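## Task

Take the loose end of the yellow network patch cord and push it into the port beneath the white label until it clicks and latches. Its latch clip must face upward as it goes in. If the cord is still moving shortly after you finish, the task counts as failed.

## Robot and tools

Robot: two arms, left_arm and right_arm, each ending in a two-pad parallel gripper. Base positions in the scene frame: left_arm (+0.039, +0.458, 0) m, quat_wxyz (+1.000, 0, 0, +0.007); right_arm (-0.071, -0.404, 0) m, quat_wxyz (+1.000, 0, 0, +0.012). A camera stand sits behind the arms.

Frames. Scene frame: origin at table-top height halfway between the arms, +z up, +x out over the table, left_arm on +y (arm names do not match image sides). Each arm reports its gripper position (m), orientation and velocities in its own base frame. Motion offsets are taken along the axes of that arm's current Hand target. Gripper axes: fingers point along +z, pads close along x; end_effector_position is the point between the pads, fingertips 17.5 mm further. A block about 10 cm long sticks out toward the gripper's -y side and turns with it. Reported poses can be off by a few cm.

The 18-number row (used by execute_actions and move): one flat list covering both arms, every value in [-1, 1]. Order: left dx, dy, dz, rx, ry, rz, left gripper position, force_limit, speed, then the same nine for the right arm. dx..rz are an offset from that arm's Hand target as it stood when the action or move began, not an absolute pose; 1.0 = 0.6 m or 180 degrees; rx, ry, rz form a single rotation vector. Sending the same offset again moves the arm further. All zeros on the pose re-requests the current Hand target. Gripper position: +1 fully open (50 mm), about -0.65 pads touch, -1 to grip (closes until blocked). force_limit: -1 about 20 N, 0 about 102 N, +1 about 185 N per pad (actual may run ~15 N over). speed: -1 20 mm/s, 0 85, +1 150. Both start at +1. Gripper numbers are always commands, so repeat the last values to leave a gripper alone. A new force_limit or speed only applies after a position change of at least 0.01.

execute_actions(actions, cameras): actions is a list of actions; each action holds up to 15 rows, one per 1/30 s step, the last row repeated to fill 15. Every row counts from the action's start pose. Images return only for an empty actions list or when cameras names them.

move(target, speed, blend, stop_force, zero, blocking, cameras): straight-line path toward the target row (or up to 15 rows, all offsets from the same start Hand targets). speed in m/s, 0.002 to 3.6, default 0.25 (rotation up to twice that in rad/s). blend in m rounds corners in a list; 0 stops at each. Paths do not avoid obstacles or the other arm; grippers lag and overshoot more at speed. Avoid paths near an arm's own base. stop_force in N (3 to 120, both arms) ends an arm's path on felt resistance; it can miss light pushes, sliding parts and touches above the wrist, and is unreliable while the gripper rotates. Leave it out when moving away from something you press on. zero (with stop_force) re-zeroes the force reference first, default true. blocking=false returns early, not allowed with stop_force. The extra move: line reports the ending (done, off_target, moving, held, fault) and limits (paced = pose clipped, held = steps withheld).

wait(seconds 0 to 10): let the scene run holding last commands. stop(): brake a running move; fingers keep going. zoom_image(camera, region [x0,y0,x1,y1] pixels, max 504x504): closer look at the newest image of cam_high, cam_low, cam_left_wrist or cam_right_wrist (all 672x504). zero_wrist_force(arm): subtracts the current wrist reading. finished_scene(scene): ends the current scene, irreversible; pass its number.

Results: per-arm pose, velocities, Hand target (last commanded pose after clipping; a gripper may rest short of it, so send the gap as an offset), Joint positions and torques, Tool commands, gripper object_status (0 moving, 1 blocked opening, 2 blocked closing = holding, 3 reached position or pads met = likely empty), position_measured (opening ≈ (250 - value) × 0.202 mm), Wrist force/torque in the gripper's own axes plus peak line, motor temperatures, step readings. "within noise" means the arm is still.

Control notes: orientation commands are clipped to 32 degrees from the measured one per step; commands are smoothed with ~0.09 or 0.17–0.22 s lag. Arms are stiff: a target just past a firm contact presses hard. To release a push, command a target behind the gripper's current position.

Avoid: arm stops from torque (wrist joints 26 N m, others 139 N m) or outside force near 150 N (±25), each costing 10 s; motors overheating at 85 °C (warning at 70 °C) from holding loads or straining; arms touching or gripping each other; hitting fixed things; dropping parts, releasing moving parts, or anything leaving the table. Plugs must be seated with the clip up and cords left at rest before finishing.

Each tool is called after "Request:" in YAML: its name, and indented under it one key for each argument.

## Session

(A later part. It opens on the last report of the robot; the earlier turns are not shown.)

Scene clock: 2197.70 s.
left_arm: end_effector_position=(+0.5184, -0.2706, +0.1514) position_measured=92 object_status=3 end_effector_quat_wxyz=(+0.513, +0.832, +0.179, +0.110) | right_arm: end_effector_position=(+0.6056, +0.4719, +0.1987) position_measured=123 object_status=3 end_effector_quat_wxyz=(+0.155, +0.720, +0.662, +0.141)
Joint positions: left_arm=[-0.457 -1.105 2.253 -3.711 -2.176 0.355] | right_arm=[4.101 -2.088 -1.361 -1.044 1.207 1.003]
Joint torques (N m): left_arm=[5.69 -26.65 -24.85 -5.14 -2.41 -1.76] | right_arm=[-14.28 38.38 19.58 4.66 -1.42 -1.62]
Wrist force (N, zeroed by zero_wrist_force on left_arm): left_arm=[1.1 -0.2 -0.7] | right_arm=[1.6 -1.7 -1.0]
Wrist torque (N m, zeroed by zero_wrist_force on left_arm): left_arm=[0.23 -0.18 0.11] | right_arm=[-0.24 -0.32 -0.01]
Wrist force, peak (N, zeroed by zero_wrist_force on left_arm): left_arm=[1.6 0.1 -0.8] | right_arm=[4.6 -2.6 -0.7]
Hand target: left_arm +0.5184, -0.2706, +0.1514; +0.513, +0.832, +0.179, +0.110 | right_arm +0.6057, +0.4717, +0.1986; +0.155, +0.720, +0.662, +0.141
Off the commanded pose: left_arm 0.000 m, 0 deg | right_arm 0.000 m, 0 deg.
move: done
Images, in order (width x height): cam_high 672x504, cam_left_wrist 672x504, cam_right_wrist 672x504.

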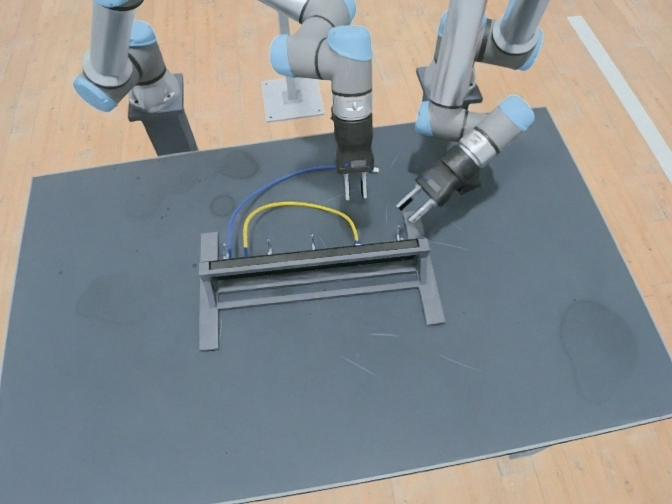

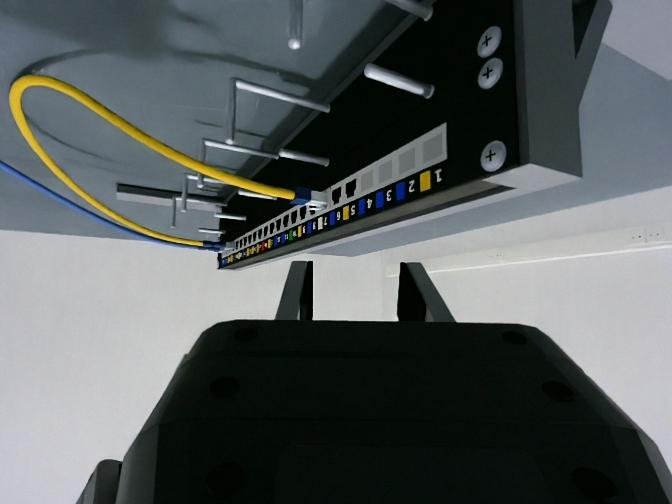

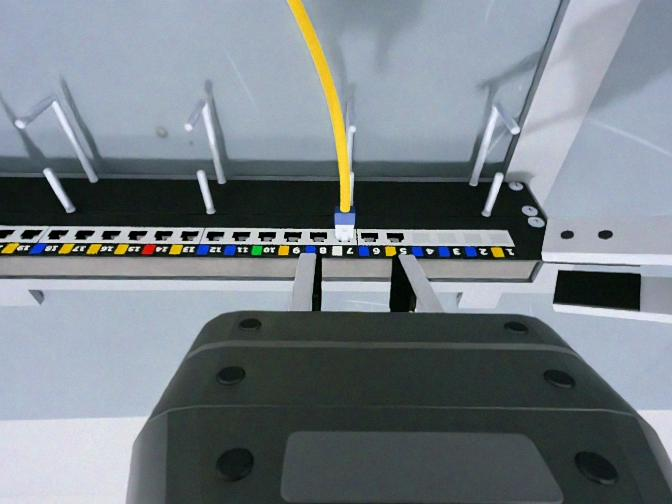

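Request:
wait:
  seconds: 2
  cameras: ["cam_left_wrist"]

Request:
zoom_image:
  camera: "cam_left_wrist"
  region: [290, 160, 350, 220]

Scene clock: 2223.03 s.
left_arm: end_effector_position=(+0.5184, -0.2706, +0.1514) position_measured=92 object_status=3 end_effector_quat_wxyz=(+0.513, +0.832, +0.179, +0.110) | right_arm: end_effector_position=(+0.6057, +0.4717, +0.1986) position_measured=123 object_status=3 end_effector_quat_wxyz=(+0.155, +0.720, +0.662, +0.141)
Joint positions: left_arm=[-0.457 -1.105 2.253 -3.711 -2.176 0.355] | right_arm=[4.101 -2.088 -1.361 -1.044 1.207 1.003]
Joint torques (N m): left_arm=[5.53 -26.14 -24.27 -5.2 -2.52 -1.9] | right_arm=[-13.73 37.28 20.62 2.29 1.16 -1.31]
Wrist force (N, zeroed by zero_wrist_force on left_arm): left_arm=[1.3 0.2 -0.7] | right_arm=[1.7 -1.6 -1.0]
Wrist torque (N m, zeroed by zero_wrist_force on left_arm): left_arm=[0.31 -0.20 0.11] | right_arm=[-0.23 -0.34 -0.01]
Wrist force, peak (N, zeroed by zero_wrist_force on left_arm): left_arm=[1.7 0.0 -0.8] | right_arm=[1.8 -1.8 -1.0]
Hand target: left_arm +0.5184, -0.2706, +0.1514; +0.513, +0.832, +0.179, +0.110 | right_arm +0.6057, +0.4717, +0.1986; +0.155, +0.720, +0.662, +0.141
Tool commands: left_gripper/position=+0.4 left_gripper/force_limit=-0.75 left_gripper/speed=-0.9 right_gripper/position=+0.2 right_gripper/force_limit=+0.0 right_gripper/speed=-0.95
Off the commanded pose: left_arm 0.000 m, 0 deg | right_arm 0.000 m, 0 deg.
wait: 2.00 s; at rest from the start
Images, in order (width x height): cam_left_wrist 672x504.

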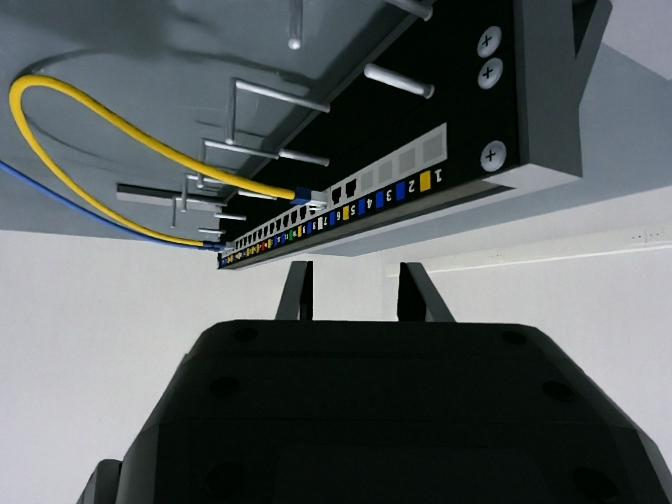

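Scaled by 8.400.

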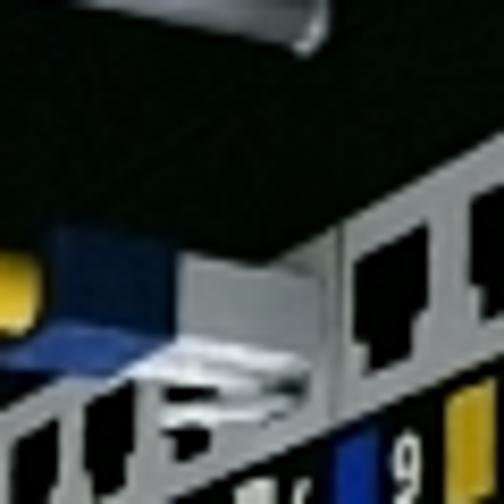

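Request:
finished_scene:
  scene: 1

The scene is finished: the task was done.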